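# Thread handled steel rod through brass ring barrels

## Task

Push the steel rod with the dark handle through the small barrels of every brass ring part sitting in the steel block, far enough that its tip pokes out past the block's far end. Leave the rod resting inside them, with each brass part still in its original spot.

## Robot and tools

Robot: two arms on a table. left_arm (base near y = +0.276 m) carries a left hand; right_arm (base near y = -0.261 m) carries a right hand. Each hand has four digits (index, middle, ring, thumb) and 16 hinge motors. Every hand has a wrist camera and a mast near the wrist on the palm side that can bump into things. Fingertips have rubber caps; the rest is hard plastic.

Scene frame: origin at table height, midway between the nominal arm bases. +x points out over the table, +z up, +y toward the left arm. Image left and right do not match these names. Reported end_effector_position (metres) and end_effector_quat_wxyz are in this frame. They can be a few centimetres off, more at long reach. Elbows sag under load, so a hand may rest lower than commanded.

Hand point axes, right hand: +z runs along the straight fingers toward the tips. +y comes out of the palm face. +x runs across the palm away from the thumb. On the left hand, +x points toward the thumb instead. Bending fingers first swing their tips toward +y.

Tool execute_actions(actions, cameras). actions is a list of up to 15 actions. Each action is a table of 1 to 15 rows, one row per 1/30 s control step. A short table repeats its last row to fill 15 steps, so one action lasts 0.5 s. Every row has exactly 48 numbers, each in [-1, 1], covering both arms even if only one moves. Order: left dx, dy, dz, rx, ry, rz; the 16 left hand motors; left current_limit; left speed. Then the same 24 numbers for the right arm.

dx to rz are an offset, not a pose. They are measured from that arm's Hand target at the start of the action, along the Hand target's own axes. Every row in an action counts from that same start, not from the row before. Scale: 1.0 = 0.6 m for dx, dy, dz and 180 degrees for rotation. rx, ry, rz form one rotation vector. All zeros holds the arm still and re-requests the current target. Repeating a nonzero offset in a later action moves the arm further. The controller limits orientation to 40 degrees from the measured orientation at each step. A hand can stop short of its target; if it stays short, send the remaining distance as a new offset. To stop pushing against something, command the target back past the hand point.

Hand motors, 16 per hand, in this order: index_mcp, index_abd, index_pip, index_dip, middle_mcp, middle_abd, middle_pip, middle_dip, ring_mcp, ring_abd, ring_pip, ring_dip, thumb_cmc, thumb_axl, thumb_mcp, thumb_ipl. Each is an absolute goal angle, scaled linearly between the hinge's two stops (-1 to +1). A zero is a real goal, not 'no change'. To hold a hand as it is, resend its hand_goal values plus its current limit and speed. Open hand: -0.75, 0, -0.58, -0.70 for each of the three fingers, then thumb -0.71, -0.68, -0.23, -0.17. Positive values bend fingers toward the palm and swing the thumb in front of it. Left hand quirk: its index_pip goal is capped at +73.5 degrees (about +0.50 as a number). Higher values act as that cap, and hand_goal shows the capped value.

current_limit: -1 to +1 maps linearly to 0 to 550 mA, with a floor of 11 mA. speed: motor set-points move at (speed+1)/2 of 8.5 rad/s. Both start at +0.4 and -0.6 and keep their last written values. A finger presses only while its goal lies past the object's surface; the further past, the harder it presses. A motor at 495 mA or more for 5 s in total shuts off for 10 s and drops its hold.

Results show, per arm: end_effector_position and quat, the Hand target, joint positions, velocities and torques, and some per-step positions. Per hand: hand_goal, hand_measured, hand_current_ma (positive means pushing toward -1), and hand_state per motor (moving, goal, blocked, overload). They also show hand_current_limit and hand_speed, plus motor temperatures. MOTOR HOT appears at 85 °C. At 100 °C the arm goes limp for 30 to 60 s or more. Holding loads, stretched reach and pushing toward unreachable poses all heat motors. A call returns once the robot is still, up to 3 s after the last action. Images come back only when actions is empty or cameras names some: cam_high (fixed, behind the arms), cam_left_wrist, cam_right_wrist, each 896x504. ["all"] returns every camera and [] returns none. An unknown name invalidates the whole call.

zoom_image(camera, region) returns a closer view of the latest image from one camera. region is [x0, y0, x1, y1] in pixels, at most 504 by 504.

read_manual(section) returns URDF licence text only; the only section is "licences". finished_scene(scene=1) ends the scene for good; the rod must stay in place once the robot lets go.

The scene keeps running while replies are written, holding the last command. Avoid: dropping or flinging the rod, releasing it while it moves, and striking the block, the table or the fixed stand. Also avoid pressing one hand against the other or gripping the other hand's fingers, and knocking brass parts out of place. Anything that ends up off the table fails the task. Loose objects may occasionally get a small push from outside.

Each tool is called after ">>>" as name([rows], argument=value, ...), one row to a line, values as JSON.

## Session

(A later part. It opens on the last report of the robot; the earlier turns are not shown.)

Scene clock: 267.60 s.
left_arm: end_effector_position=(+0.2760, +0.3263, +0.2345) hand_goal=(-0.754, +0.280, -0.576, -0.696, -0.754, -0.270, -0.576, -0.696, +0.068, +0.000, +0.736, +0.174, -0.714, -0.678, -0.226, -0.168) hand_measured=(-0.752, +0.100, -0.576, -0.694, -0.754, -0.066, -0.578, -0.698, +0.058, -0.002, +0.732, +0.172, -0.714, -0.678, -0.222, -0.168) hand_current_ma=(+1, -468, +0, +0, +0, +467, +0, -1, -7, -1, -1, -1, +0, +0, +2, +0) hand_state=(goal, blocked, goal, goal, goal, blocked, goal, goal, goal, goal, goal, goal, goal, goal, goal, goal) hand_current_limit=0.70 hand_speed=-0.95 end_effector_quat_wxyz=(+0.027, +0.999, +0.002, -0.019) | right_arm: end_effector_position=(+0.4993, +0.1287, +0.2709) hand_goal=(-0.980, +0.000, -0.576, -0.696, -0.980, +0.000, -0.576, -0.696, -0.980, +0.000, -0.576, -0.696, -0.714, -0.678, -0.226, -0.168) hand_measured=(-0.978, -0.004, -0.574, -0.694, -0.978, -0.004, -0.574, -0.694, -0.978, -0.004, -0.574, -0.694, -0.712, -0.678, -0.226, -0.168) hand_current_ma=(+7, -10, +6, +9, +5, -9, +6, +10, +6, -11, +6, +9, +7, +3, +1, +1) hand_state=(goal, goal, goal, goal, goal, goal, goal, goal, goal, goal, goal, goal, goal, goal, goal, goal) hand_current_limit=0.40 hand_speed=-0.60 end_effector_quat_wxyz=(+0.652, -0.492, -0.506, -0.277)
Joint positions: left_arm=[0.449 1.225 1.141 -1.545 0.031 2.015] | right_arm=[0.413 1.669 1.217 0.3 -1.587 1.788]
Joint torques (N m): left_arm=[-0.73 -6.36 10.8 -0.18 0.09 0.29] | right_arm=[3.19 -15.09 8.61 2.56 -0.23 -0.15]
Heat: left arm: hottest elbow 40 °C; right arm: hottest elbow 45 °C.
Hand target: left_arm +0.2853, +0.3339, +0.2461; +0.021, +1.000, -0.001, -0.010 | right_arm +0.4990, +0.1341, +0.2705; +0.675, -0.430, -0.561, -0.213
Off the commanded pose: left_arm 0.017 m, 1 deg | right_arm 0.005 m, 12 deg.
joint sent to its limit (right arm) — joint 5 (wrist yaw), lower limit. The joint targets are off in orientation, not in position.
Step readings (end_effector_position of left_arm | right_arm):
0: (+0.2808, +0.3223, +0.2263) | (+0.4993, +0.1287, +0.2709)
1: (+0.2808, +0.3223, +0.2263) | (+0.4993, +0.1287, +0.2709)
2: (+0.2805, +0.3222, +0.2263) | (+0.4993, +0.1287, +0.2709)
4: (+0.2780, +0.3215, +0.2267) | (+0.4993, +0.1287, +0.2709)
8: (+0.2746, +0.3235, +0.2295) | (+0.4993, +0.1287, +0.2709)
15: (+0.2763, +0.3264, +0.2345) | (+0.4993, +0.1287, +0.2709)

>>> execute_actions([
  [[-0.001,0,0.030,0,0,0,-0.754,0.28,-0.576,-0.696,-0.754,-0.27,-0.576,-0.696,0.068,0,0.737,0.174,-0.714,-0.678,-0.226,-0.168,0.7,-0.95,0,0,0,0,0,0,-0.98,0,-0.576,-0.696,-0.98,0,-0.576,-0.696,-0.98,0,-0.576,-0.696,-0.714,-0.678,-0.226,-0.168,0.4,-0.6]],
])

Scene clock: 268.67 s.
left_arm: end_effector_position=(+0.2828, +0.3296, +0.2331) hand_goal=(-0.754, +0.280, -0.576, -0.696, -0.754, -0.270, -0.576, -0.696, +0.068, +0.000, +0.736, +0.174, -0.714, -0.678, -0.226, -0.168) hand_measured=(-0.752, +0.100, -0.576, -0.694, -0.754, -0.066, -0.578, -0.698, +0.058, -0.002, +0.732, +0.172, -0.714, -0.678, -0.222, -0.168) hand_current_ma=(+1, -468, +0, +0, +0, +467, +0, -1, -7, -1, -1, -1, +0, +0, +2, +0) hand_state=(goal, blocked, goal, goal, goal, blocked, goal, goal, goal, goal, goal, goal, goal, goal, goal, goal) hand_current_limit=0.70 hand_speed=-0.95 end_effector_quat_wxyz=(+0.020, +1.000, +0.002, -0.006) | right_arm: end_effector_position=(+0.4993, +0.1287, +0.2709) hand_goal=(-0.980, +0.000, -0.576, -0.696, -0.980, +0.000, -0.576, -0.696, -0.980, +0.000, -0.576, -0.696, -0.714, -0.678, -0.226, -0.168) hand_measured=(-0.978, -0.004, -0.574, -0.694, -0.978, -0.004, -0.574, -0.694, -0.978, -0.004, -0.574, -0.694, -0.712, -0.678, -0.226, -0.168) hand_current_ma=(+7, -10, +6, +9, +5, -9, +6, +10, +6, -11, +6, +9, +7, +3, +1, +1) hand_state=(goal, goal, goal, goal, goal, goal, goal, goal, goal, goal, goal, goal, goal, goal, goal, goal) hand_current_limit=0.40 hand_speed=-0.60 end_effector_quat_wxyz=(+0.652, -0.492, -0.506, -0.277)
Joint positions: left_arm=[0.449 1.227 1.141 -1.514 0.031 2.015] | right_arm=[0.413 1.669 1.217 0.3 -1.587 1.788]
Joint torques (N m): left_arm=[-0.73 -6.95 7.54 0.57 0.1 0.19] | right_arm=[2.78 -15.27 8.5 2.25 -0.21 -0.11]
Heat: left arm: hottest elbow 40 °C; right arm: hottest elbow 45 °C.
Hand target: left_arm +0.2844, +0.3331, +0.2281; +0.021, +1.000, -0.001, -0.010 | right_arm +0.4990, +0.1341, +0.2705; +0.675, -0.430, -0.561, -0.213
Off the commanded pose: left_arm 0.006 m, 1 deg | right_arm 0.005 m, 12 deg.
joint sent to its limit (right arm) — joint 5 (wrist yaw), lower limit. The joint targets are off in orientation, not in position.
Step readings (end_effector_position of left_arm | right_arm):
0: (+0.2760, +0.3263, +0.2344) | (+0.4993, +0.1287, +0.2709)
1: (+0.2760, +0.3263, +0.2344) | (+0.4993, +0.1287, +0.2709)
2: (+0.2761, +0.3264, +0.2343) | (+0.4993, +0.1287, +0.2709)
4: (+0.2776, +0.3271, +0.2341) | (+0.4993, +0.1287, +0.2709)
8: (+0.2814, +0.3289, +0.2335) | (+0.4993, +0.1287, +0.2709)
15: (+0.2828, +0.3296, +0.2331) | (+0.4993, +0.1287, +0.2709)

>>> execute_actions([
  [[0,0.003,0.006,0,0,0,-0.754,0.28,-0.576,-0.696,-0.754,-0.27,-0.576,-0.696,0.068,0,0.737,0.174,-0.714,-0.678,-0.226,-0.168,0.7,-0.95,0,0,0,0,0,0,-0.98,0,-0.576,-0.696,-0.98,0,-0.576,-0.696,-0.98,0,-0.576,-0.696,-0.714,-0.678,-0.226,-0.168,0.4,-0.6]],
], cameras=["cam_high","cam_right_wrist"])

>>> zoom_image(camera="cam_right_wrist", region=[560, 200, 590, 250])

>>> zoom_image(camera="cam_high", region=[552, 236, 582, 258])

Scene clock: 269.87 s.
left_arm: end_effector_position=(+0.2830, +0.3297, +0.2303) hand_goal=(-0.754, +0.280, -0.576, -0.696, -0.754, -0.270, -0.576, -0.696, +0.068, +0.000, +0.736, +0.174, -0.714, -0.678, -0.226, -0.168) hand_measured=(-0.752, +0.100, -0.576, -0.694, -0.754, -0.066, -0.578, -0.698, +0.058, -0.002, +0.732, +0.172, -0.714, -0.678, -0.222, -0.168) hand_current_ma=(+1, -468, +0, +0, +0, +467, +0, -1, -7, -1, -1, -1, +0, +0, +2, +0) hand_state=(goal, blocked, goal, goal, goal, blocked, goal, goal, goal, goal, goal, goal, goal, goal, goal, goal) hand_current_limit=0.70 hand_speed=-0.95 end_effector_quat_wxyz=(+0.020, +1.000, +0.002, -0.006) | right_arm: end_effector_position=(+0.4993, +0.1287, +0.2709) hand_goal=(-0.980, +0.000, -0.576, -0.696, -0.980, +0.000, -0.576, -0.696, -0.980, +0.000, -0.576, -0.696, -0.714, -0.678, -0.226, -0.168) hand_measured=(-0.978, -0.004, -0.574, -0.694, -0.978, -0.004, -0.574, -0.694, -0.978, -0.004, -0.574, -0.694, -0.712, -0.678, -0.226, -0.168) hand_current_ma=(+7, -10, +6, +9, +5, -9, +6, +10, +6, -11, +6, +9, +7, +3, +1, +1) hand_state=(goal, goal, goal, goal, goal, goal, goal, goal, goal, goal, goal, goal, goal, goal, goal, goal) hand_current_limit=0.40 hand_speed=-0.60 end_effector_quat_wxyz=(+0.652, -0.492, -0.506, -0.277)
Joint positions: left_arm=[0.449 1.227 1.134 -1.505 0.031 2.015] | right_arm=[0.413 1.669 1.217 0.3 -1.587 1.788]
Joint torques (N m): left_arm=[-0.62 -7.06 7.35 0.5 0.12 0.14] | right_arm=[3.02 -14.97 8.55 2.3 -0.21 -0.11]
Heat: left arm: hottest elbow 40 °C; right arm: hottest elbow 45 °C.
Hand target: left_arm +0.2842, +0.3311, +0.2245; +0.021, +1.000, -0.001, -0.010 | right_arm +0.4990, +0.1341, +0.2705; +0.675, -0.430, -0.561, -0.213
Off the commanded pose: left_arm 0.006 m, 1 deg | right_arm 0.005 m, 12 deg.
joint sent to its limit (right arm) — joint 5 (wrist yaw), lower limit. The joint targets are off in orientation, not in position.
Step readings (end_effector_position of left_arm | right_arm):
0: (+0.2828, +0.3296, +0.2331) | (+0.4993, +0.1287, +0.2709)
1: (+0.2828, +0.3296, +0.2331) | (+0.4993, +0.1287, +0.2709)
2: (+0.2830, +0.3297, +0.2331) | (+0.4993, +0.1287, +0.2709)
4: (+0.2836, +0.3300, +0.2327) | (+0.4993, +0.1287, +0.2709)
8: (+0.2832, +0.3298, +0.2310) | (+0.4993, +0.1287, +0.2709)
15: (+0.2830, +0.3297, +0.2303) | (+0.4993, +0.1287, +0.2709)
camera_calibration:
cam_right_wrist: T_world_to_cam=[[0.315295, 0.105727, -0.943086, 0.113154], [-0.31319, -0.926503, -0.208575, 0.283335], [-0.895824, 0.361128, -0.25901, 0.598723], [0, 0, 0, 1]] pos_world=[0.589412, 0.034332, 0.320886]
Images, in order (width x height): cam_high 896x504, cam_right_wrist 896x504.

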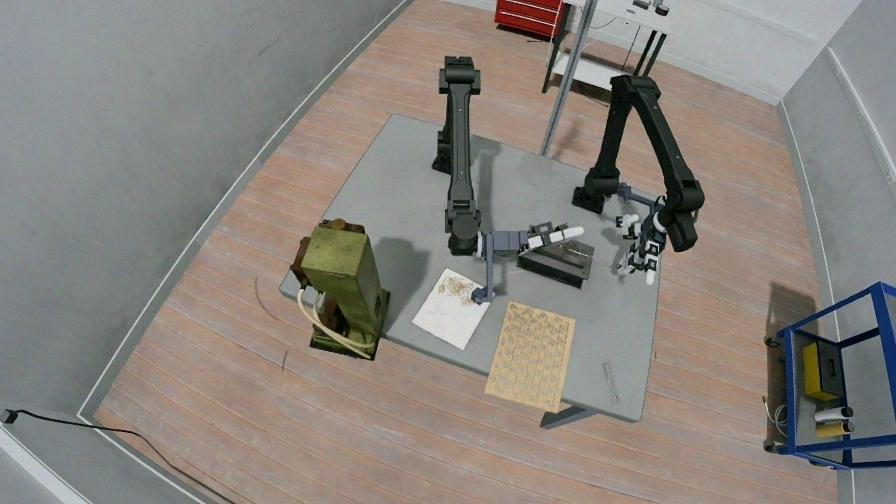

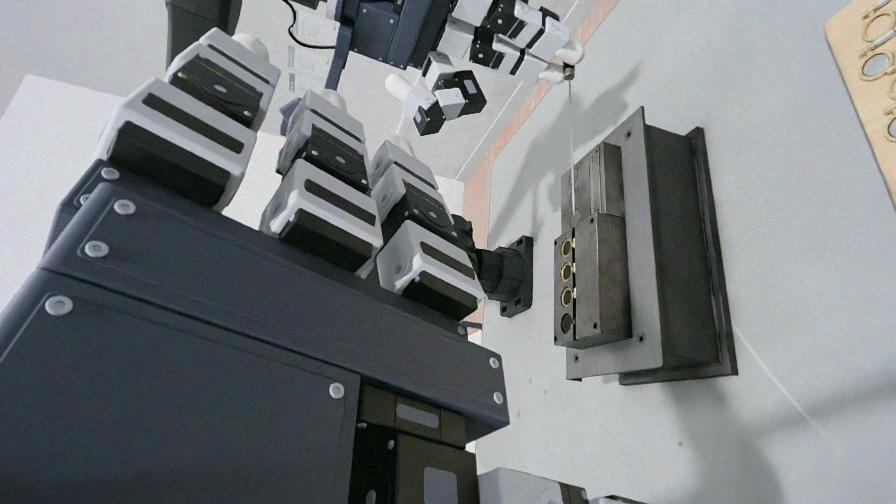

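Scaled by 10.080 from the camera's 896x504 image, which has a finer 1280x720 frame.

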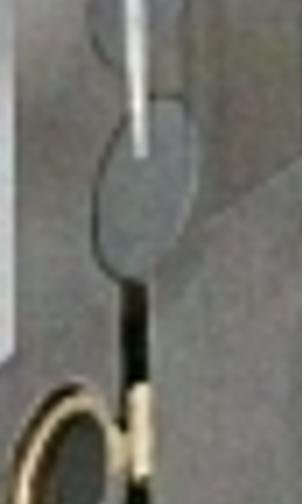

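Scaled by 16.800 from the camera's 896x504 image, which has a finer 1280x720 frame.

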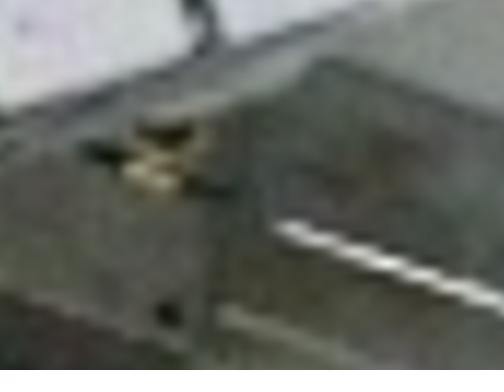

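>>> zoom_image(camera="cam_right_wrist", region=[550, 220, 600, 350])

>>> zoom_image(camera="cam_right_wrist", region=[545, 60, 605, 220])

>>> zoom_image(camera="cam_high", region=[540, 235, 640, 285])

Scaled by 3.877 from the camera's 896x504 image, which has a finer 1280x720 frame.

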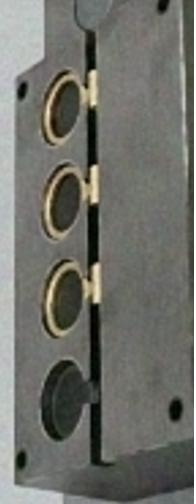

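Scaled by 3.150 from the camera's 896x504 image, which has a finer 1280x720 frame.

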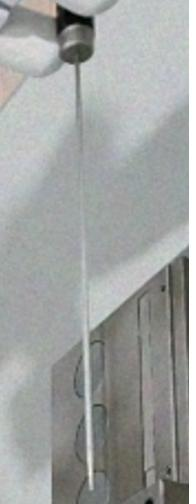

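Scaled by 5.040 from the camera's 896x504 image, which has a finer 1280x720 frame.

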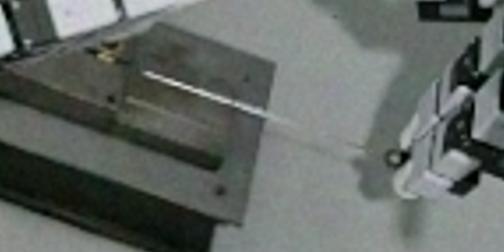

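>>> execute_actions([
  [[-0.01,0,0.004,-0.0056,0,-0.0083,-0.754,0.28,-0.576,-0.696,-0.754,-0.27,-0.576,-0.696,0.068,0,0.737,0.174,-0.714,-0.678,-0.226,-0.168,0.7,-0.95,0,0,0,0,0,0,-0.98,0,-0.576,-0.696,-0.98,0,-0.576,-0.696,-0.98,0,-0.576,-0.696,-0.714,-0.678,-0.226,-0.168,0.4,-0.6]],
], cameras=["cam_high","cam_right_wrist"])

>>> zoom_image(camera="cam_right_wrist", region=[560, 200, 590, 250])

>>> zoom_image(camera="cam_high", region=[552, 236, 582, 258])

>>> zoom_image(camera="cam_right_wrist", region=[545, 60, 605, 220])

>>> zoom_image(camera="cam_high", region=[540, 235, 640, 285])

Scene clock: 276.17 s.
left_arm: end_effector_position=(+0.2778, +0.3286, +0.2232) hand_goal=(-0.754, +0.280, -0.576, -0.696, -0.754, -0.270, -0.576, -0.696, +0.068, +0.000, +0.736, +0.174, -0.714, -0.678, -0.226, -0.168) hand_measured=(-0.752, +0.100, -0.576, -0.694, -0.754, -0.066, -0.578, -0.698, +0.058, -0.002, +0.732, +0.172, -0.714, -0.678, -0.222, -0.168) hand_current_ma=(+1, -467, +0, +0, +0, +467, +0, -1, -7, -1, -1, -1, +0, +0, +2, +0) hand_state=(goal, blocked, goal, goal, goal, blocked, goal, goal, goal, goal, goal, goal, goal, goal, goal, goal) hand_current_limit=0.70 hand_speed=-0.95 end_effector_quat_wxyz=(+0.030, +0.999, +0.007, -0.013) | right_arm: end_effector_position=(+0.4993, +0.1287, +0.2709) hand_goal=(-0.980, +0.000, -0.576, -0.696, -0.980, +0.000, -0.576, -0.696, -0.980, +0.000, -0.576, -0.696, -0.714, -0.678, -0.226, -0.168) hand_measured=(-0.978, -0.004, -0.574, -0.694, -0.978, -0.004, -0.574, -0.694, -0.978, -0.004, -0.574, -0.694, -0.712, -0.678, -0.226, -0.168) hand_current_ma=(+7, -10, +6, +9, +5, -9, +6, +10, +6, -11, +6, +9, +7, +3, +1, +1) hand_state=(goal, goal, goal, goal, goal, goal, goal, goal, goal, goal, goal, goal, goal, goal, goal, goal) hand_current_limit=0.40 hand_speed=-0.60 end_effector_quat_wxyz=(+0.652, -0.492, -0.506, -0.277)
Joint positions: left_arm=[0.46 1.227 1.111 -1.504 0.043 2.015] | right_arm=[0.413 1.669 1.217 0.3 -1.587 1.788]
Joint torques (N m): left_arm=[-0.91 -7.65 7.34 0.4 0.3 0.08] | right_arm=[2.37 -15.68 8.54 2.48 -0.21 -0.12]
Heat: left arm: hottest elbow 39 °C; right arm: hottest elbow 45 °C.
Hand target: left_arm +0.2782, +0.3311, +0.2223; +0.030, +0.999, +0.013, -0.010 | right_arm +0.4990, +0.1341, +0.2705; +0.675, -0.430, -0.561, -0.213
Off the commanded pose: left_arm 0.003 m, 1 deg | right_arm 0.005 m, 12 deg.
joint sent to its limit (right arm) — joint 5 (wrist yaw), lower limit. The joint targets are off in orientation, not in position.
Step readings (end_effector_position of left_arm | right_arm):
0: (+0.2830, +0.3297, +0.2303) | (+0.4993, +0.1287, +0.2709)
1: (+0.2830, +0.3297, +0.2303) | (+0.4993, +0.1287, +0.2709)
2: (+0.2829, +0.3295, +0.2299) | (+0.4993, +0.1287, +0.2709)
4: (+0.2820, +0.3284, +0.2284) | (+0.4993, +0.1287, +0.2709)
8: (+0.2785, +0.3280, +0.2239) | (+0.4993, +0.1287, +0.2709)
15: (+0.2778, +0.3286, +0.2232) | (+0.4993, +0.1287, +0.2709)
camera_calibration:
cam_right_wrist: T_world_to_cam=[[0.315295, 0.105727, -0.943086, 0.113154], [-0.31319, -0.926503, -0.208575, 0.283335], [-0.895824, 0.361128, -0.25901, 0.598723], [0, 0, 0, 1]] pos_world=[0.589412, 0.034332, 0.320886]
Images, in order (width x height): cam_high 896x504, cam_right_wrist 896x504.

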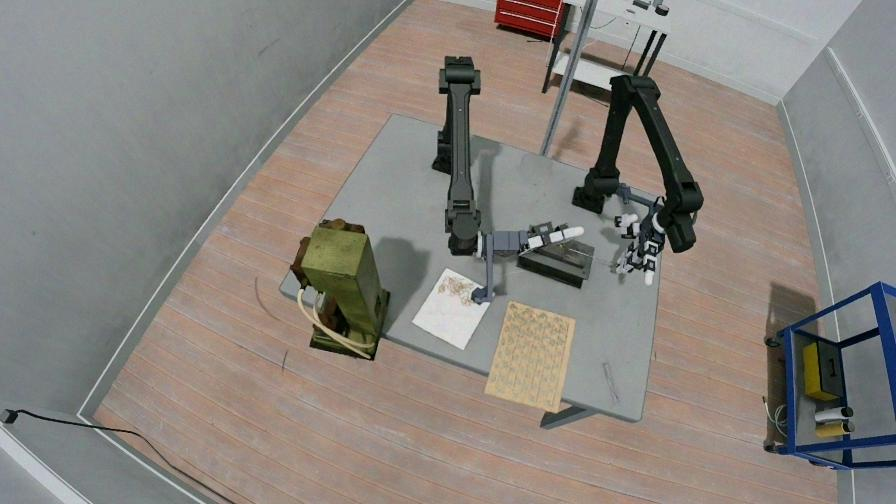

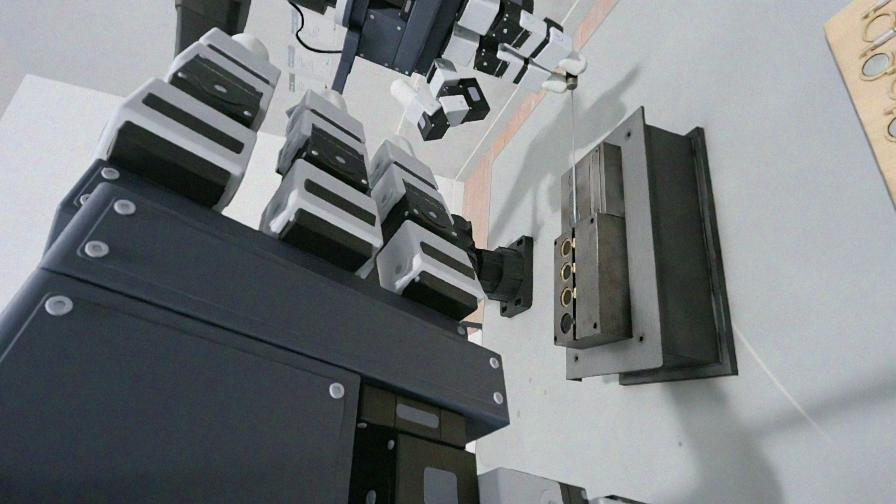

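Scaled by 10.080 from the camera's 896x504 image, which has a finer 1280x720 frame.

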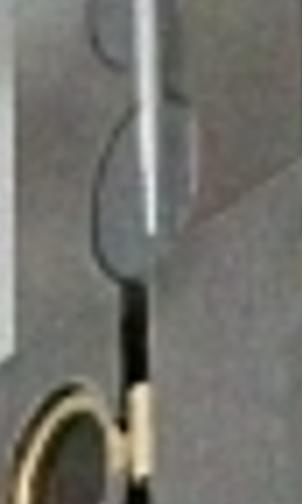

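Scaled by 16.800 from the camera's 896x504 image, which has a finer 1280x720 frame.

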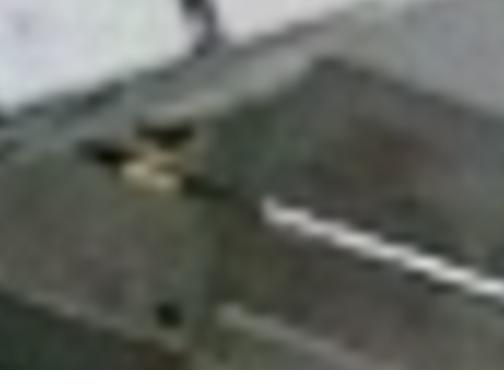

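Scaled by 3.150 from the camera's 896x504 image, which has a finer 1280x720 frame.

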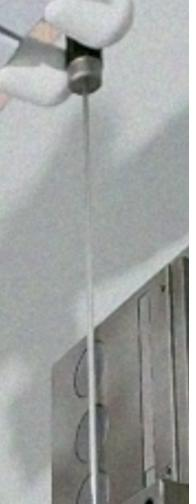

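Scaled by 5.040 from the camera's 896x504 image, which has a finer 1280x720 frame.

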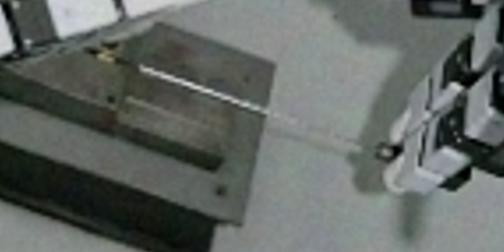

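>>> execute_actions([
  [[0.001,0,0,-0.0056,0,-0.002,-0.754,0.28,-0.576,-0.696,-0.754,-0.27,-0.576,-0.696,0.068,0,0.737,0.174,-0.714,-0.678,-0.226,-0.168,0.7,-0.95,0,0,0,0,0,0,-0.98,0,-0.576,-0.696,-0.98,0,-0.576,-0.696,-0.98,0,-0.576,-0.696,-0.714,-0.678,-0.226,-0.168,0.4,-0.6]],
], cameras=["cam_high","cam_right_wrist"])

>>> zoom_image(camera="cam_right_wrist", region=[560, 200, 590, 250])

>>> zoom_image(camera="cam_high", region=[552, 236, 582, 258])

>>> zoom_image(camera="cam_right_wrist", region=[545, 60, 605, 220])

>>> zoom_image(camera="cam_high", region=[600, 250, 640, 280])

Scene clock: 278.67 s.
left_arm: end_effector_position=(+0.2787, +0.3286, +0.2247) hand_goal=(-0.754, +0.280, -0.576, -0.696, -0.754, -0.270, -0.576, -0.696, +0.068, +0.000, +0.736, +0.174, -0.714, -0.678, -0.226, -0.168) hand_measured=(-0.752, +0.100, -0.576, -0.694, -0.754, -0.066, -0.578, -0.698, +0.058, -0.002, +0.732, +0.172, -0.714, -0.678, -0.222, -0.168) hand_current_ma=(+1, -467, +0, +0, +0, +467, +0, -1, -7, -1, -1, -1, +0, +0, +2, +0) hand_state=(goal, blocked, goal, goal, goal, blocked, goal, goal, goal, goal, goal, goal, goal, goal, goal, goal) hand_current_limit=0.70 hand_speed=-0.95 end_effector_quat_wxyz=(+0.037, +0.999, +0.011, -0.009) | right_arm: end_effector_position=(+0.4993, +0.1287, +0.2709) hand_goal=(-0.980, +0.000, -0.576, -0.696, -0.980, +0.000, -0.576, -0.696, -0.980, +0.000, -0.576, -0.696, -0.714, -0.678, -0.226, -0.168) hand_measured=(-0.978, -0.004, -0.574, -0.694, -0.978, -0.004, -0.574, -0.694, -0.978, -0.004, -0.574, -0.694, -0.712, -0.678, -0.226, -0.168) hand_current_ma=(+7, -10, +6, +9, +5, -9, +6, +10, +6, -11, +6, +9, +7, +3, +1, +1) hand_state=(goal, goal, goal, goal, goal, goal, goal, goal, goal, goal, goal, goal, goal, goal, goal, goal) hand_current_limit=0.40 hand_speed=-0.60 end_effector_quat_wxyz=(+0.652, -0.492, -0.506, -0.277)
Joint positions: left_arm=[0.467 1.227 1.111 -1.504 0.059 2.015] | right_arm=[0.413 1.669 1.217 0.3 -1.587 1.788]
Joint torques (N m): left_arm=[-0.5 -7.24 7.28 0.36 0.31 0.06] | right_arm=[2.73 -15.62 8.35 2.32 -0.25 -0.12]
Heat: left arm: hottest elbow 39 °C; right arm: hottest elbow 44 °C.
Hand target: left_arm +0.2789, +0.3311, +0.2223; +0.039, +0.999, +0.016, -0.010 | right_arm +0.4990, +0.1341, +0.2705; +0.675, -0.430, -0.561, -0.213
Off the commanded pose: left_arm 0.003 m, 1 deg | right_arm 0.005 m, 12 deg.
joint sent to its limit (right arm) — joint 5 (wrist yaw), lower limit. The joint targets are off in orientation, not in position.
Step readings (end_effector_position of left_arm | right_arm):
0: (+0.2778, +0.3286, +0.2232) | (+0.4993, +0.1287, +0.2709)
1: (+0.2778, +0.3285, +0.2232) | (+0.4993, +0.1287, +0.2709)
2: (+0.2781, +0.3282, +0.2235) | (+0.4993, +0.1287, +0.2709)
4: (+0.2785, +0.3278, +0.2241) | (+0.4993, +0.1287, +0.2709)
8: (+0.2786, +0.3284, +0.2245) | (+0.4993, +0.1287, +0.2709)
15: (+0.2786, +0.3286, +0.2247) | (+0.4993, +0.1287, +0.2709)
camera_calibration:
cam_right_wrist: T_world_to_cam=[[0.315295, 0.105727, -0.943086, 0.113154], [-0.31319, -0.926503, -0.208575, 0.283335], [-0.895824, 0.361128, -0.25901, 0.598723], [0, 0, 0, 1]] pos_world=[0.589412, 0.034332, 0.320886]
Images, in order (width x height): cam_high 896x504, cam_right_wrist 896x504.

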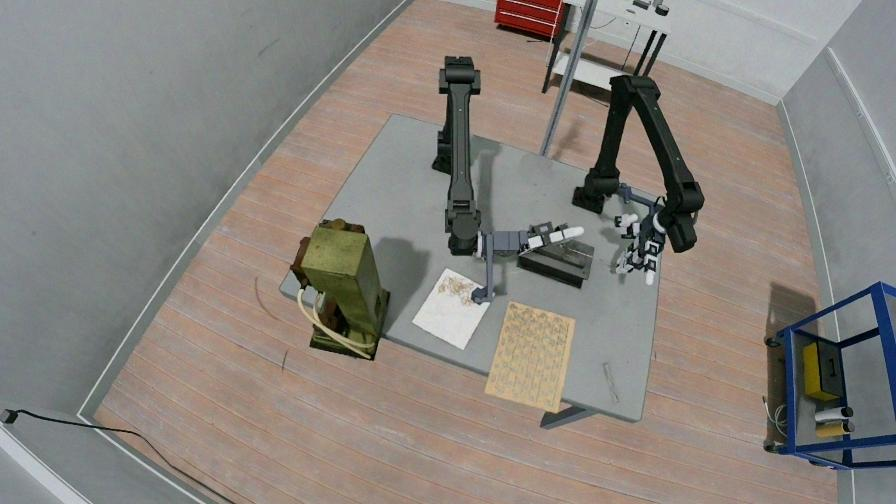

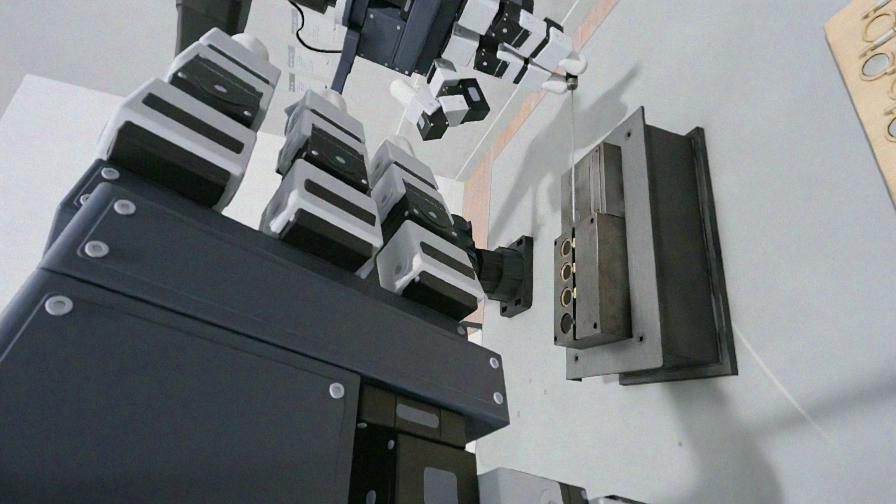

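Scaled by 10.080 from the camera's 896x504 image, which has a finer 1280x720 frame.

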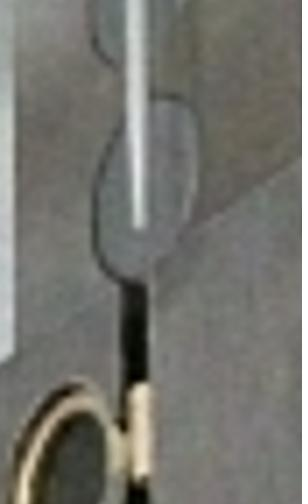

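Scaled by 16.800 from the camera's 896x504 image, which has a finer 1280x720 frame.

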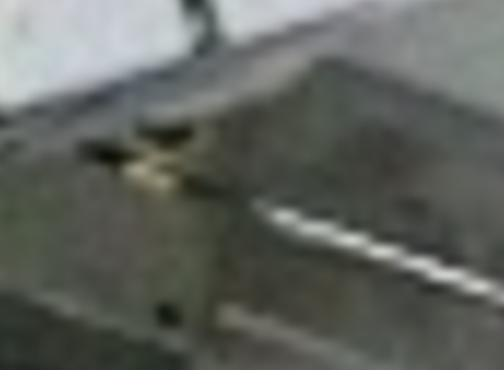

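Scaled by 3.150 from the camera's 896x504 image, which has a finer 1280x720 frame.

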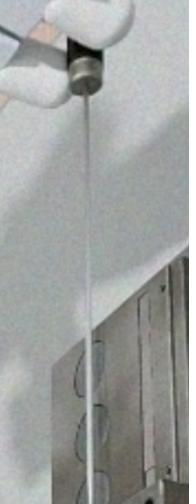

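Scaled by 12.600 from the camera's 896x504 image, which has a finer 1280x720 frame.

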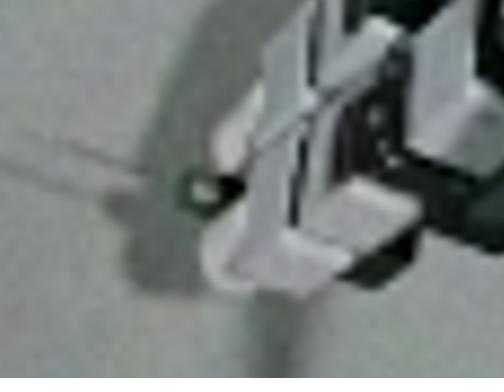

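>>> execute_actions([
  [[0,0.0117,0,0,0,0,-0.754,0.28,-0.576,-0.696,-0.754,-0.27,-0.576,-0.696,0.068,0,0.737,0.174,-0.714,-0.678,-0.226,-0.168,0.7,-0.95,0,0,0,0,0,0,-0.98,0,-0.576,-0.696,-0.98,0,-0.576,-0.696,-0.98,0,-0.576,-0.696,-0.714,-0.678,-0.226,-0.168,0.4,-0.6]],
], cameras=["cam_high","cam_right_wrist"])

>>> zoom_image(camera="cam_right_wrist", region=[560, 200, 590, 250])

>>> zoom_image(camera="cam_high", region=[552, 236, 582, 258])

Scene clock: 324.80 s.
left_arm: end_effector_position=(+0.2783, +0.3273, +0.2231) hand_goal=(-0.754, +0.280, -0.576, -0.696, -0.754, -0.270, -0.576, -0.696, +0.068, +0.000, +0.736, +0.174, -0.714, -0.678, -0.226, -0.168) hand_measured=(-0.752, +0.100, -0.576, -0.694, -0.754, -0.066, -0.578, -0.698, +0.058, -0.002, +0.732, +0.172, -0.714, -0.678, -0.222, -0.168) hand_current_ma=(+1, -467, +0, +0, +0, +467, +0, -1, -7, -1, -1, -1, +0, +0, +2, +0) hand_state=(goal, blocked, goal, goal, goal, blocked, goal, goal, goal, goal, goal, goal, goal, goal, goal, goal) hand_current_limit=0.70 hand_speed=-0.95 end_effector_quat_wxyz=(+0.038, +0.999, +0.014, -0.011) | right_arm: end_effector_position=(+0.4993, +0.1287, +0.2709) hand_goal=(-0.980, +0.000, -0.576, -0.696, -0.980, +0.000, -0.576, -0.696, -0.980, +0.000, -0.576, -0.696, -0.714, -0.678, -0.226, -0.168) hand_measured=(-0.978, -0.004, -0.574, -0.694, -0.978, -0.004, -0.574, -0.694, -0.978, -0.004, -0.574, -0.694, -0.712, -0.678, -0.226, -0.168) hand_current_ma=(+7, -10, +6, +9, +5, -9, +6, +10, +6, -11, +6, +9, +7, +3, +1, +1) hand_state=(goal, goal, goal, goal, goal, goal, goal, goal, goal, goal, goal, goal, goal, goal, goal, goal) hand_current_limit=0.40 hand_speed=-0.60 end_effector_quat_wxyz=(+0.652, -0.492, -0.506, -0.277)
Joint positions: left_arm=[0.465 1.227 1.106 -1.504 0.059 2.007] | right_arm=[0.413 1.669 1.217 0.3 -1.587 1.788]
Joint torques (N m): left_arm=[-1.55 -8.47 7.16 0.23 0.29 -0.07] | right_arm=[3.19 -15.21 8.64 2.25 -0.2 -0.11]
Heat: left arm: hottest elbow 38 °C; right arm: hottest elbow 43 °C.
Hand target: left_arm +0.2790, +0.3241, +0.2228; +0.039, +0.999, +0.016, -0.010 | right_arm +0.4990, +0.1341, +0.2705; +0.675, -0.430, -0.561, -0.213
Off the commanded pose: left_arm 0.003 m, 0 deg | right_arm 0.005 m, 12 deg.
joint sent to its limit (right arm) — joint 5 (wrist yaw), lower limit. The joint targets are off in orientation, not in position.
Step readings (end_effector_position of left_arm | right_arm):
0: (+0.2787, +0.3286, +0.2247) | (+0.4993, +0.1287, +0.2709)
1: (+0.2787, +0.3286, +0.2247) | (+0.4993, +0.1287, +0.2709)
2: (+0.2787, +0.3286, +0.2247) | (+0.4993, +0.1287, +0.2709)
4: (+0.2786, +0.3284, +0.2245) | (+0.4993, +0.1287, +0.2709)
8: (+0.2782, +0.3276, +0.2234) | (+0.4993, +0.1287, +0.2709)
15: (+0.2782, +0.3274, +0.2231) | (+0.4993, +0.1287, +0.2709)
camera_calibration:
cam_right_wrist: T_world_to_cam=[[0.315295, 0.105727, -0.943086, 0.113154], [-0.31319, -0.926503, -0.208575, 0.283335], [-0.895824, 0.361128, -0.25901, 0.598723], [0, 0, 0, 1]] pos_world=[0.589412, 0.034332, 0.320886]
Images, in order (width x height): cam_high 896x504, cam_right_wrist 896x504.

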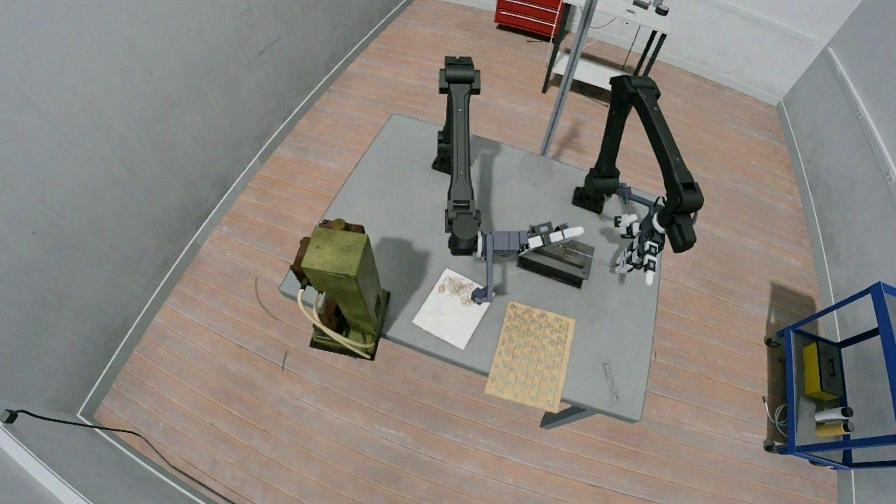

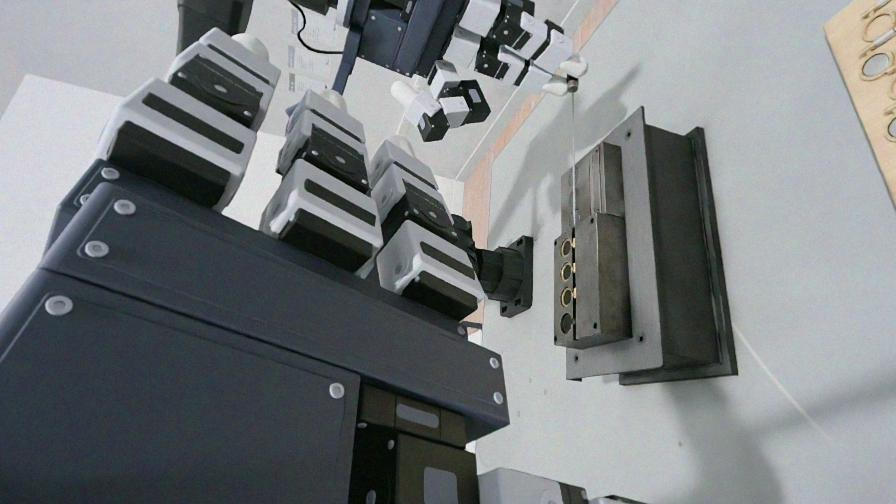

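Scaled by 10.080 from the camera's 896x504 image, which has a finer 1280x720 frame.

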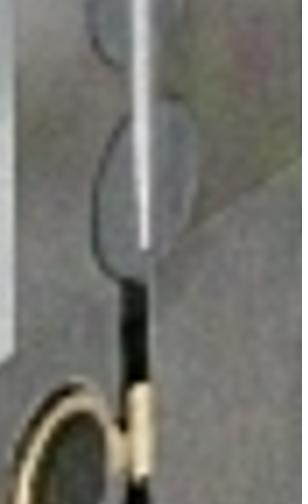

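Scaled by 16.800 from the camera's 896x504 image, which has a finer 1280x720 frame.

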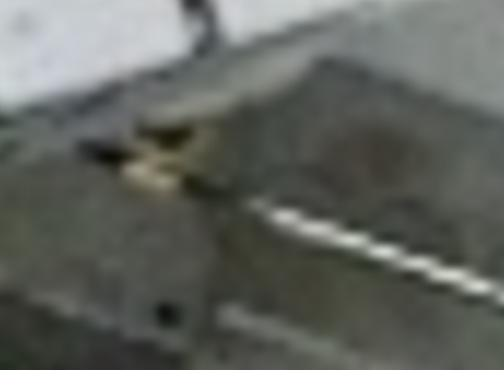

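>>> execute_actions([
  [[0.0025,0.0083,-0.002,0,0,-0.002,-0.754,0.28,-0.576,-0.696,-0.754,-0.27,-0.576,-0.696,0.068,0,0.737,0.174,-0.714,-0.678,-0.226,-0.168,0.7,-0.95,0,0,0,0,0,0,-0.98,0,-0.576,-0.696,-0.98,0,-0.576,-0.696,-0.98,0,-0.576,-0.696,-0.714,-0.678,-0.226,-0.168,0.4,-0.6]],
], cameras=["cam_high","cam_right_wrist"])

>>> zoom_image(camera="cam_right_wrist", region=[560, 200, 590, 250])

>>> zoom_image(camera="cam_high", region=[552, 236, 582, 258])

Scene clock: 326.17 s.
left_arm: end_effector_position=(+0.2810, +0.3225, +0.2232) hand_goal=(-0.754, +0.280, -0.576, -0.696, -0.754, -0.270, -0.576, -0.696, +0.068, +0.000, +0.736, +0.174, -0.714, -0.678, -0.226, -0.168) hand_measured=(-0.752, +0.100, -0.576, -0.694, -0.754, -0.066, -0.578, -0.698, +0.058, -0.002, +0.732, +0.172, -0.714, -0.678, -0.222, -0.168) hand_current_ma=(+1, -468, +0, +0, +0, +467, +0, -1, -7, -1, -1, -1, +0, +0, +2, +0) hand_state=(goal, blocked, goal, goal, goal, blocked, goal, goal, goal, goal, goal, goal, goal, goal, goal, goal) hand_current_limit=0.70 hand_speed=-0.95 end_effector_quat_wxyz=(+0.039, +0.999, +0.016, -0.012) | right_arm: end_effector_position=(+0.4993, +0.1287, +0.2709) hand_goal=(-0.980, +0.000, -0.576, -0.696, -0.980, +0.000, -0.576, -0.696, -0.980, +0.000, -0.576, -0.696, -0.714, -0.678, -0.226, -0.168) hand_measured=(-0.978, -0.004, -0.574, -0.694, -0.978, -0.004, -0.574, -0.694, -0.978, -0.004, -0.574, -0.694, -0.712, -0.678, -0.226, -0.168) hand_current_ma=(+7, -10, +6, +9, +5, -9, +6, +10, +6, -11, +6, +9, +7, +3, +1, +1) hand_state=(goal, goal, goal, goal, goal, goal, goal, goal, goal, goal, goal, goal, goal, goal, goal, goal) hand_current_limit=0.40 hand_speed=-0.60 end_effector_quat_wxyz=(+0.652, -0.492, -0.506, -0.277)
Joint positions: left_arm=[0.449 1.227 1.106 -1.504 0.061 1.986] | right_arm=[0.413 1.669 1.217 0.3 -1.587 1.788]
Joint torques (N m): left_arm=[-1.9 -8.82 7.19 0.2 0.32 -0.07] | right_arm=[2.84 -15.5 8.46 2.39 -0.27 -0.15]
Heat: left arm: hottest elbow 38 °C; right arm: hottest elbow 43 °C.
Hand target: left_arm +0.2807, +0.3192, +0.2243; +0.039, +0.999, +0.019, -0.010 | right_arm +0.4990, +0.1341, +0.2705; +0.675, -0.430, -0.561, -0.213
Off the commanded pose: left_arm 0.003 m, 0 deg | right_arm 0.005 m, 12 deg.
joint sent to its limit (right arm) — joint 5 (wrist yaw), lower limit. The joint targets are off in orientation, not in position.
Step readings (end_effector_position of left_arm | right_arm):
0: (+0.2784, +0.3273, +0.2231) | (+0.4993, +0.1287, +0.2709)
1: (+0.2784, +0.3273, +0.2231) | (+0.4993, +0.1287, +0.2709)
2: (+0.2785, +0.3271, +0.2231) | (+0.4993, +0.1287, +0.2709)
4: (+0.2791, +0.3261, +0.2231) | (+0.4993, +0.1287, +0.2709)
8: (+0.2803, +0.3229, +0.2232) | (+0.4993, +0.1287, +0.2709)
15: (+0.2809, +0.3224, +0.2232) | (+0.4993, +0.1287, +0.2709)
camera_calibration:
cam_right_wrist: T_world_to_cam=[[0.315295, 0.105727, -0.943086, 0.113154], [-0.31319, -0.926503, -0.208575, 0.283335], [-0.895824, 0.361128, -0.25901, 0.598723], [0, 0, 0, 1]] pos_world=[0.589412, 0.034332, 0.320886]
Images, in order (width x height): cam_high 896x504, cam_right_wrist 896x504.

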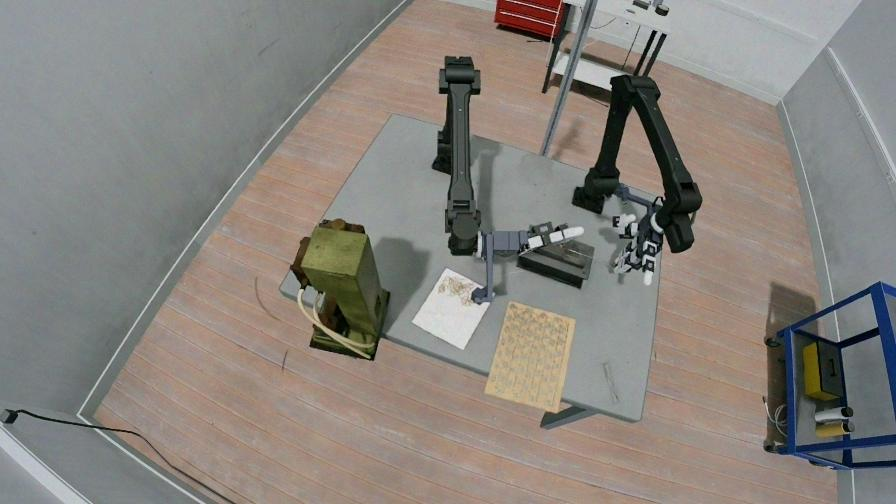

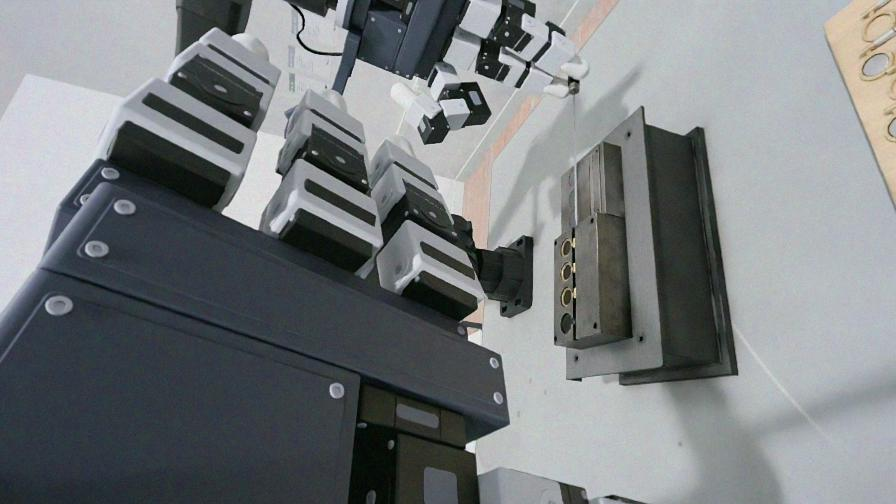

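Scaled by 10.080 from the camera's 896x504 image, which has a finer 1280x720 frame.

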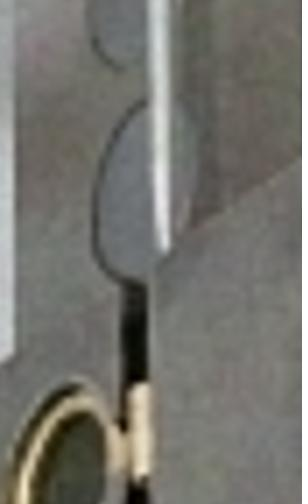

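Scaled by 16.800 from the camera's 896x504 image, which has a finer 1280x720 frame.

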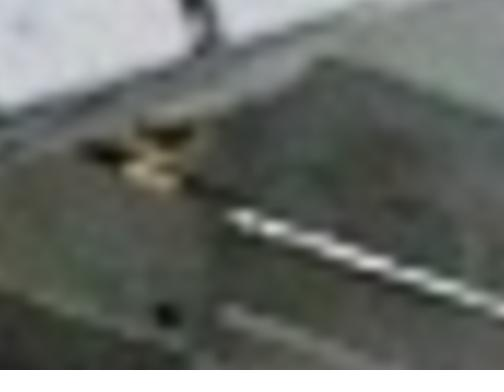

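>>> execute_actions([
  [[-0.005,-0.0083,0,0,0,0,-0.754,0.28,-0.576,-0.696,-0.754,-0.27,-0.576,-0.696,0.068,0,0.737,0.174,-0.714,-0.678,-0.226,-0.168,0.7,-0.95,0,0,0,0,0,0,-0.98,0,-0.576,-0.696,-0.98,0,-0.576,-0.696,-0.98,0,-0.576,-0.696,-0.714,-0.678,-0.226,-0.168,0.4,-0.6]],
], cameras=["cam_high","cam_right_wrist"])

>>> zoom_image(camera="cam_right_wrist", region=[560, 200, 590, 250])

>>> zoom_image(camera="cam_high", region=[552, 236, 582, 258])

Scene clock: 327.80 s.
left_arm: end_effector_position=(+0.2810, +0.3230, +0.2232) hand_goal=(-0.754, +0.280, -0.576, -0.696, -0.754, -0.270, -0.576, -0.696, +0.068, +0.000, +0.736, +0.174, -0.714, -0.678, -0.226, -0.168) hand_measured=(-0.752, +0.100, -0.576, -0.694, -0.754, -0.066, -0.578, -0.698, +0.058, -0.002, +0.732, +0.172, -0.714, -0.678, -0.222, -0.168) hand_current_ma=(+1, -467, +0, +0, +0, +467, +0, -1, -7, -1, -1, -1, +0, +0, +2, +0) hand_state=(goal, blocked, goal, goal, goal, blocked, goal, goal, goal, goal, goal, goal, goal, goal, goal, goal) hand_current_limit=0.70 hand_speed=-0.95 end_effector_quat_wxyz=(+0.039, +0.999, +0.018, -0.012) | right_arm: end_effector_position=(+0.4993, +0.1287, +0.2709) hand_goal=(-0.980, +0.000, -0.576, -0.696, -0.980, +0.000, -0.576, -0.696, -0.980, +0.000, -0.576, -0.696, -0.714, -0.678, -0.226, -0.168) hand_measured=(-0.978, -0.004, -0.574, -0.694, -0.978, -0.004, -0.574, -0.694, -0.978, -0.004, -0.574, -0.694, -0.712, -0.678, -0.226, -0.168) hand_current_ma=(+7, -10, +6, +9, +5, -9, +6, +10, +6, -11, +6, +9, +7, +3, +1, +1) hand_state=(goal, goal, goal, goal, goal, goal, goal, goal, goal, goal, goal, goal, goal, goal, goal, goal) hand_current_limit=0.40 hand_speed=-0.60 end_effector_quat_wxyz=(+0.652, -0.492, -0.506, -0.277)
Joint positions: left_arm=[0.45 1.227 1.106 -1.504 0.061 1.986] | right_arm=[0.413 1.669 1.217 0.3 -1.587 1.788]
Joint torques (N m): left_arm=[-0.26 -8.94 7.1 0.02 0.25 0.16] | right_arm=[2.9 -15.62 8.4 2.41 -0.2 -0.11]
Heat: left arm: hottest elbow 38 °C; right arm: hottest elbow 43 °C.
Hand target: left_arm +0.2776, +0.3241, +0.2240; +0.039, +0.999, +0.019, -0.010 | right_arm +0.4990, +0.1341, +0.2705; +0.675, -0.430, -0.561, -0.213
Off the commanded pose: left_arm 0.004 m, 0 deg | right_arm 0.005 m, 12 deg.
joint sent to its limit (right arm) — joint 5 (wrist yaw), lower limit. The joint targets are off in orientation, not in position.
Step readings (end_effector_position of left_arm | right_arm):
0: (+0.2811, +0.3225, +0.2232) | (+0.4993, +0.1287, +0.2709)
1: (+0.2811, +0.3225, +0.2232) | (+0.4993, +0.1287, +0.2709)
2: (+0.2811, +0.3225, +0.2232) | (+0.4993, +0.1287, +0.2709)
4: (+0.2811, +0.3225, +0.2232) | (+0.4993, +0.1287, +0.2709)
8: (+0.2810, +0.3227, +0.2232) | (+0.4993, +0.1287, +0.2709)
15: (+0.2810, +0.3230, +0.2232) | (+0.4993, +0.1287, +0.2709)
camera_calibration:
cam_right_wrist: T_world_to_cam=[[0.315295, 0.105727, -0.943086, 0.113154], [-0.31319, -0.926503, -0.208575, 0.283335], [-0.895824, 0.361128, -0.25901, 0.598723], [0, 0, 0, 1]] pos_world=[0.589412, 0.034332, 0.320886]
Images, in order (width x height): cam_high 896x504, cam_right_wrist 896x504.

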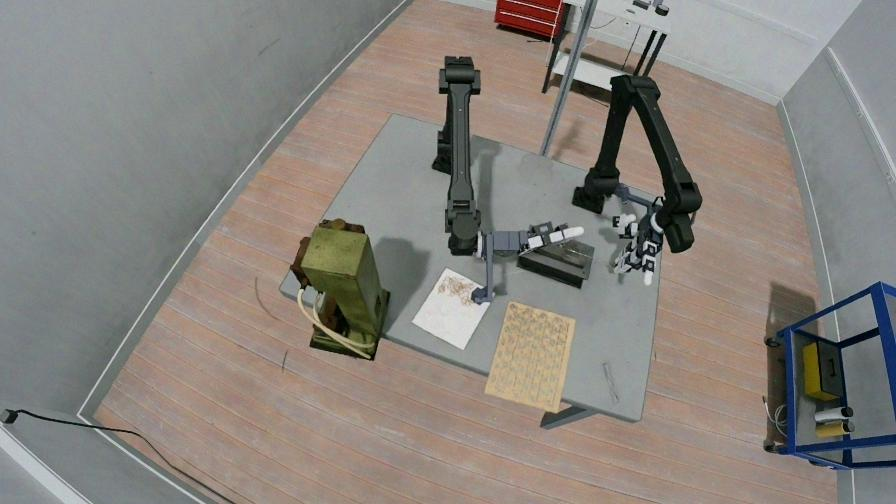

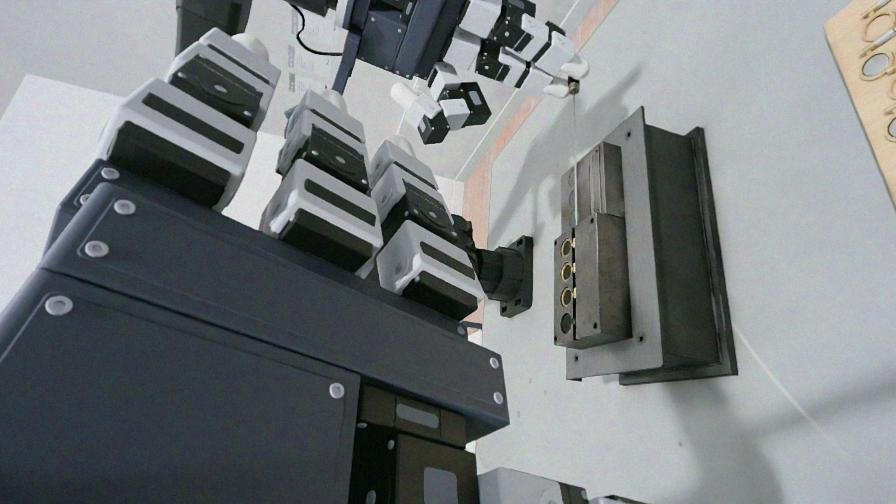

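Scaled by 10.080 from the camera's 896x504 image, which has a finer 1280x720 frame.

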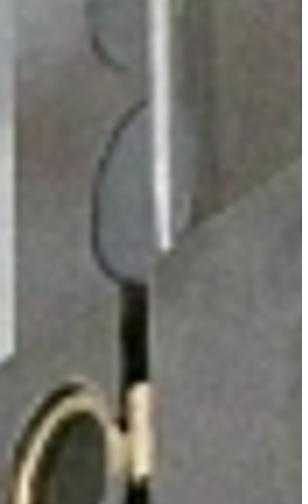

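Scaled by 16.800 from the camera's 896x504 image, which has a finer 1280x720 frame.

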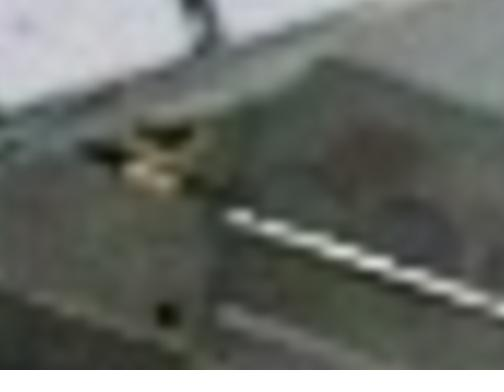

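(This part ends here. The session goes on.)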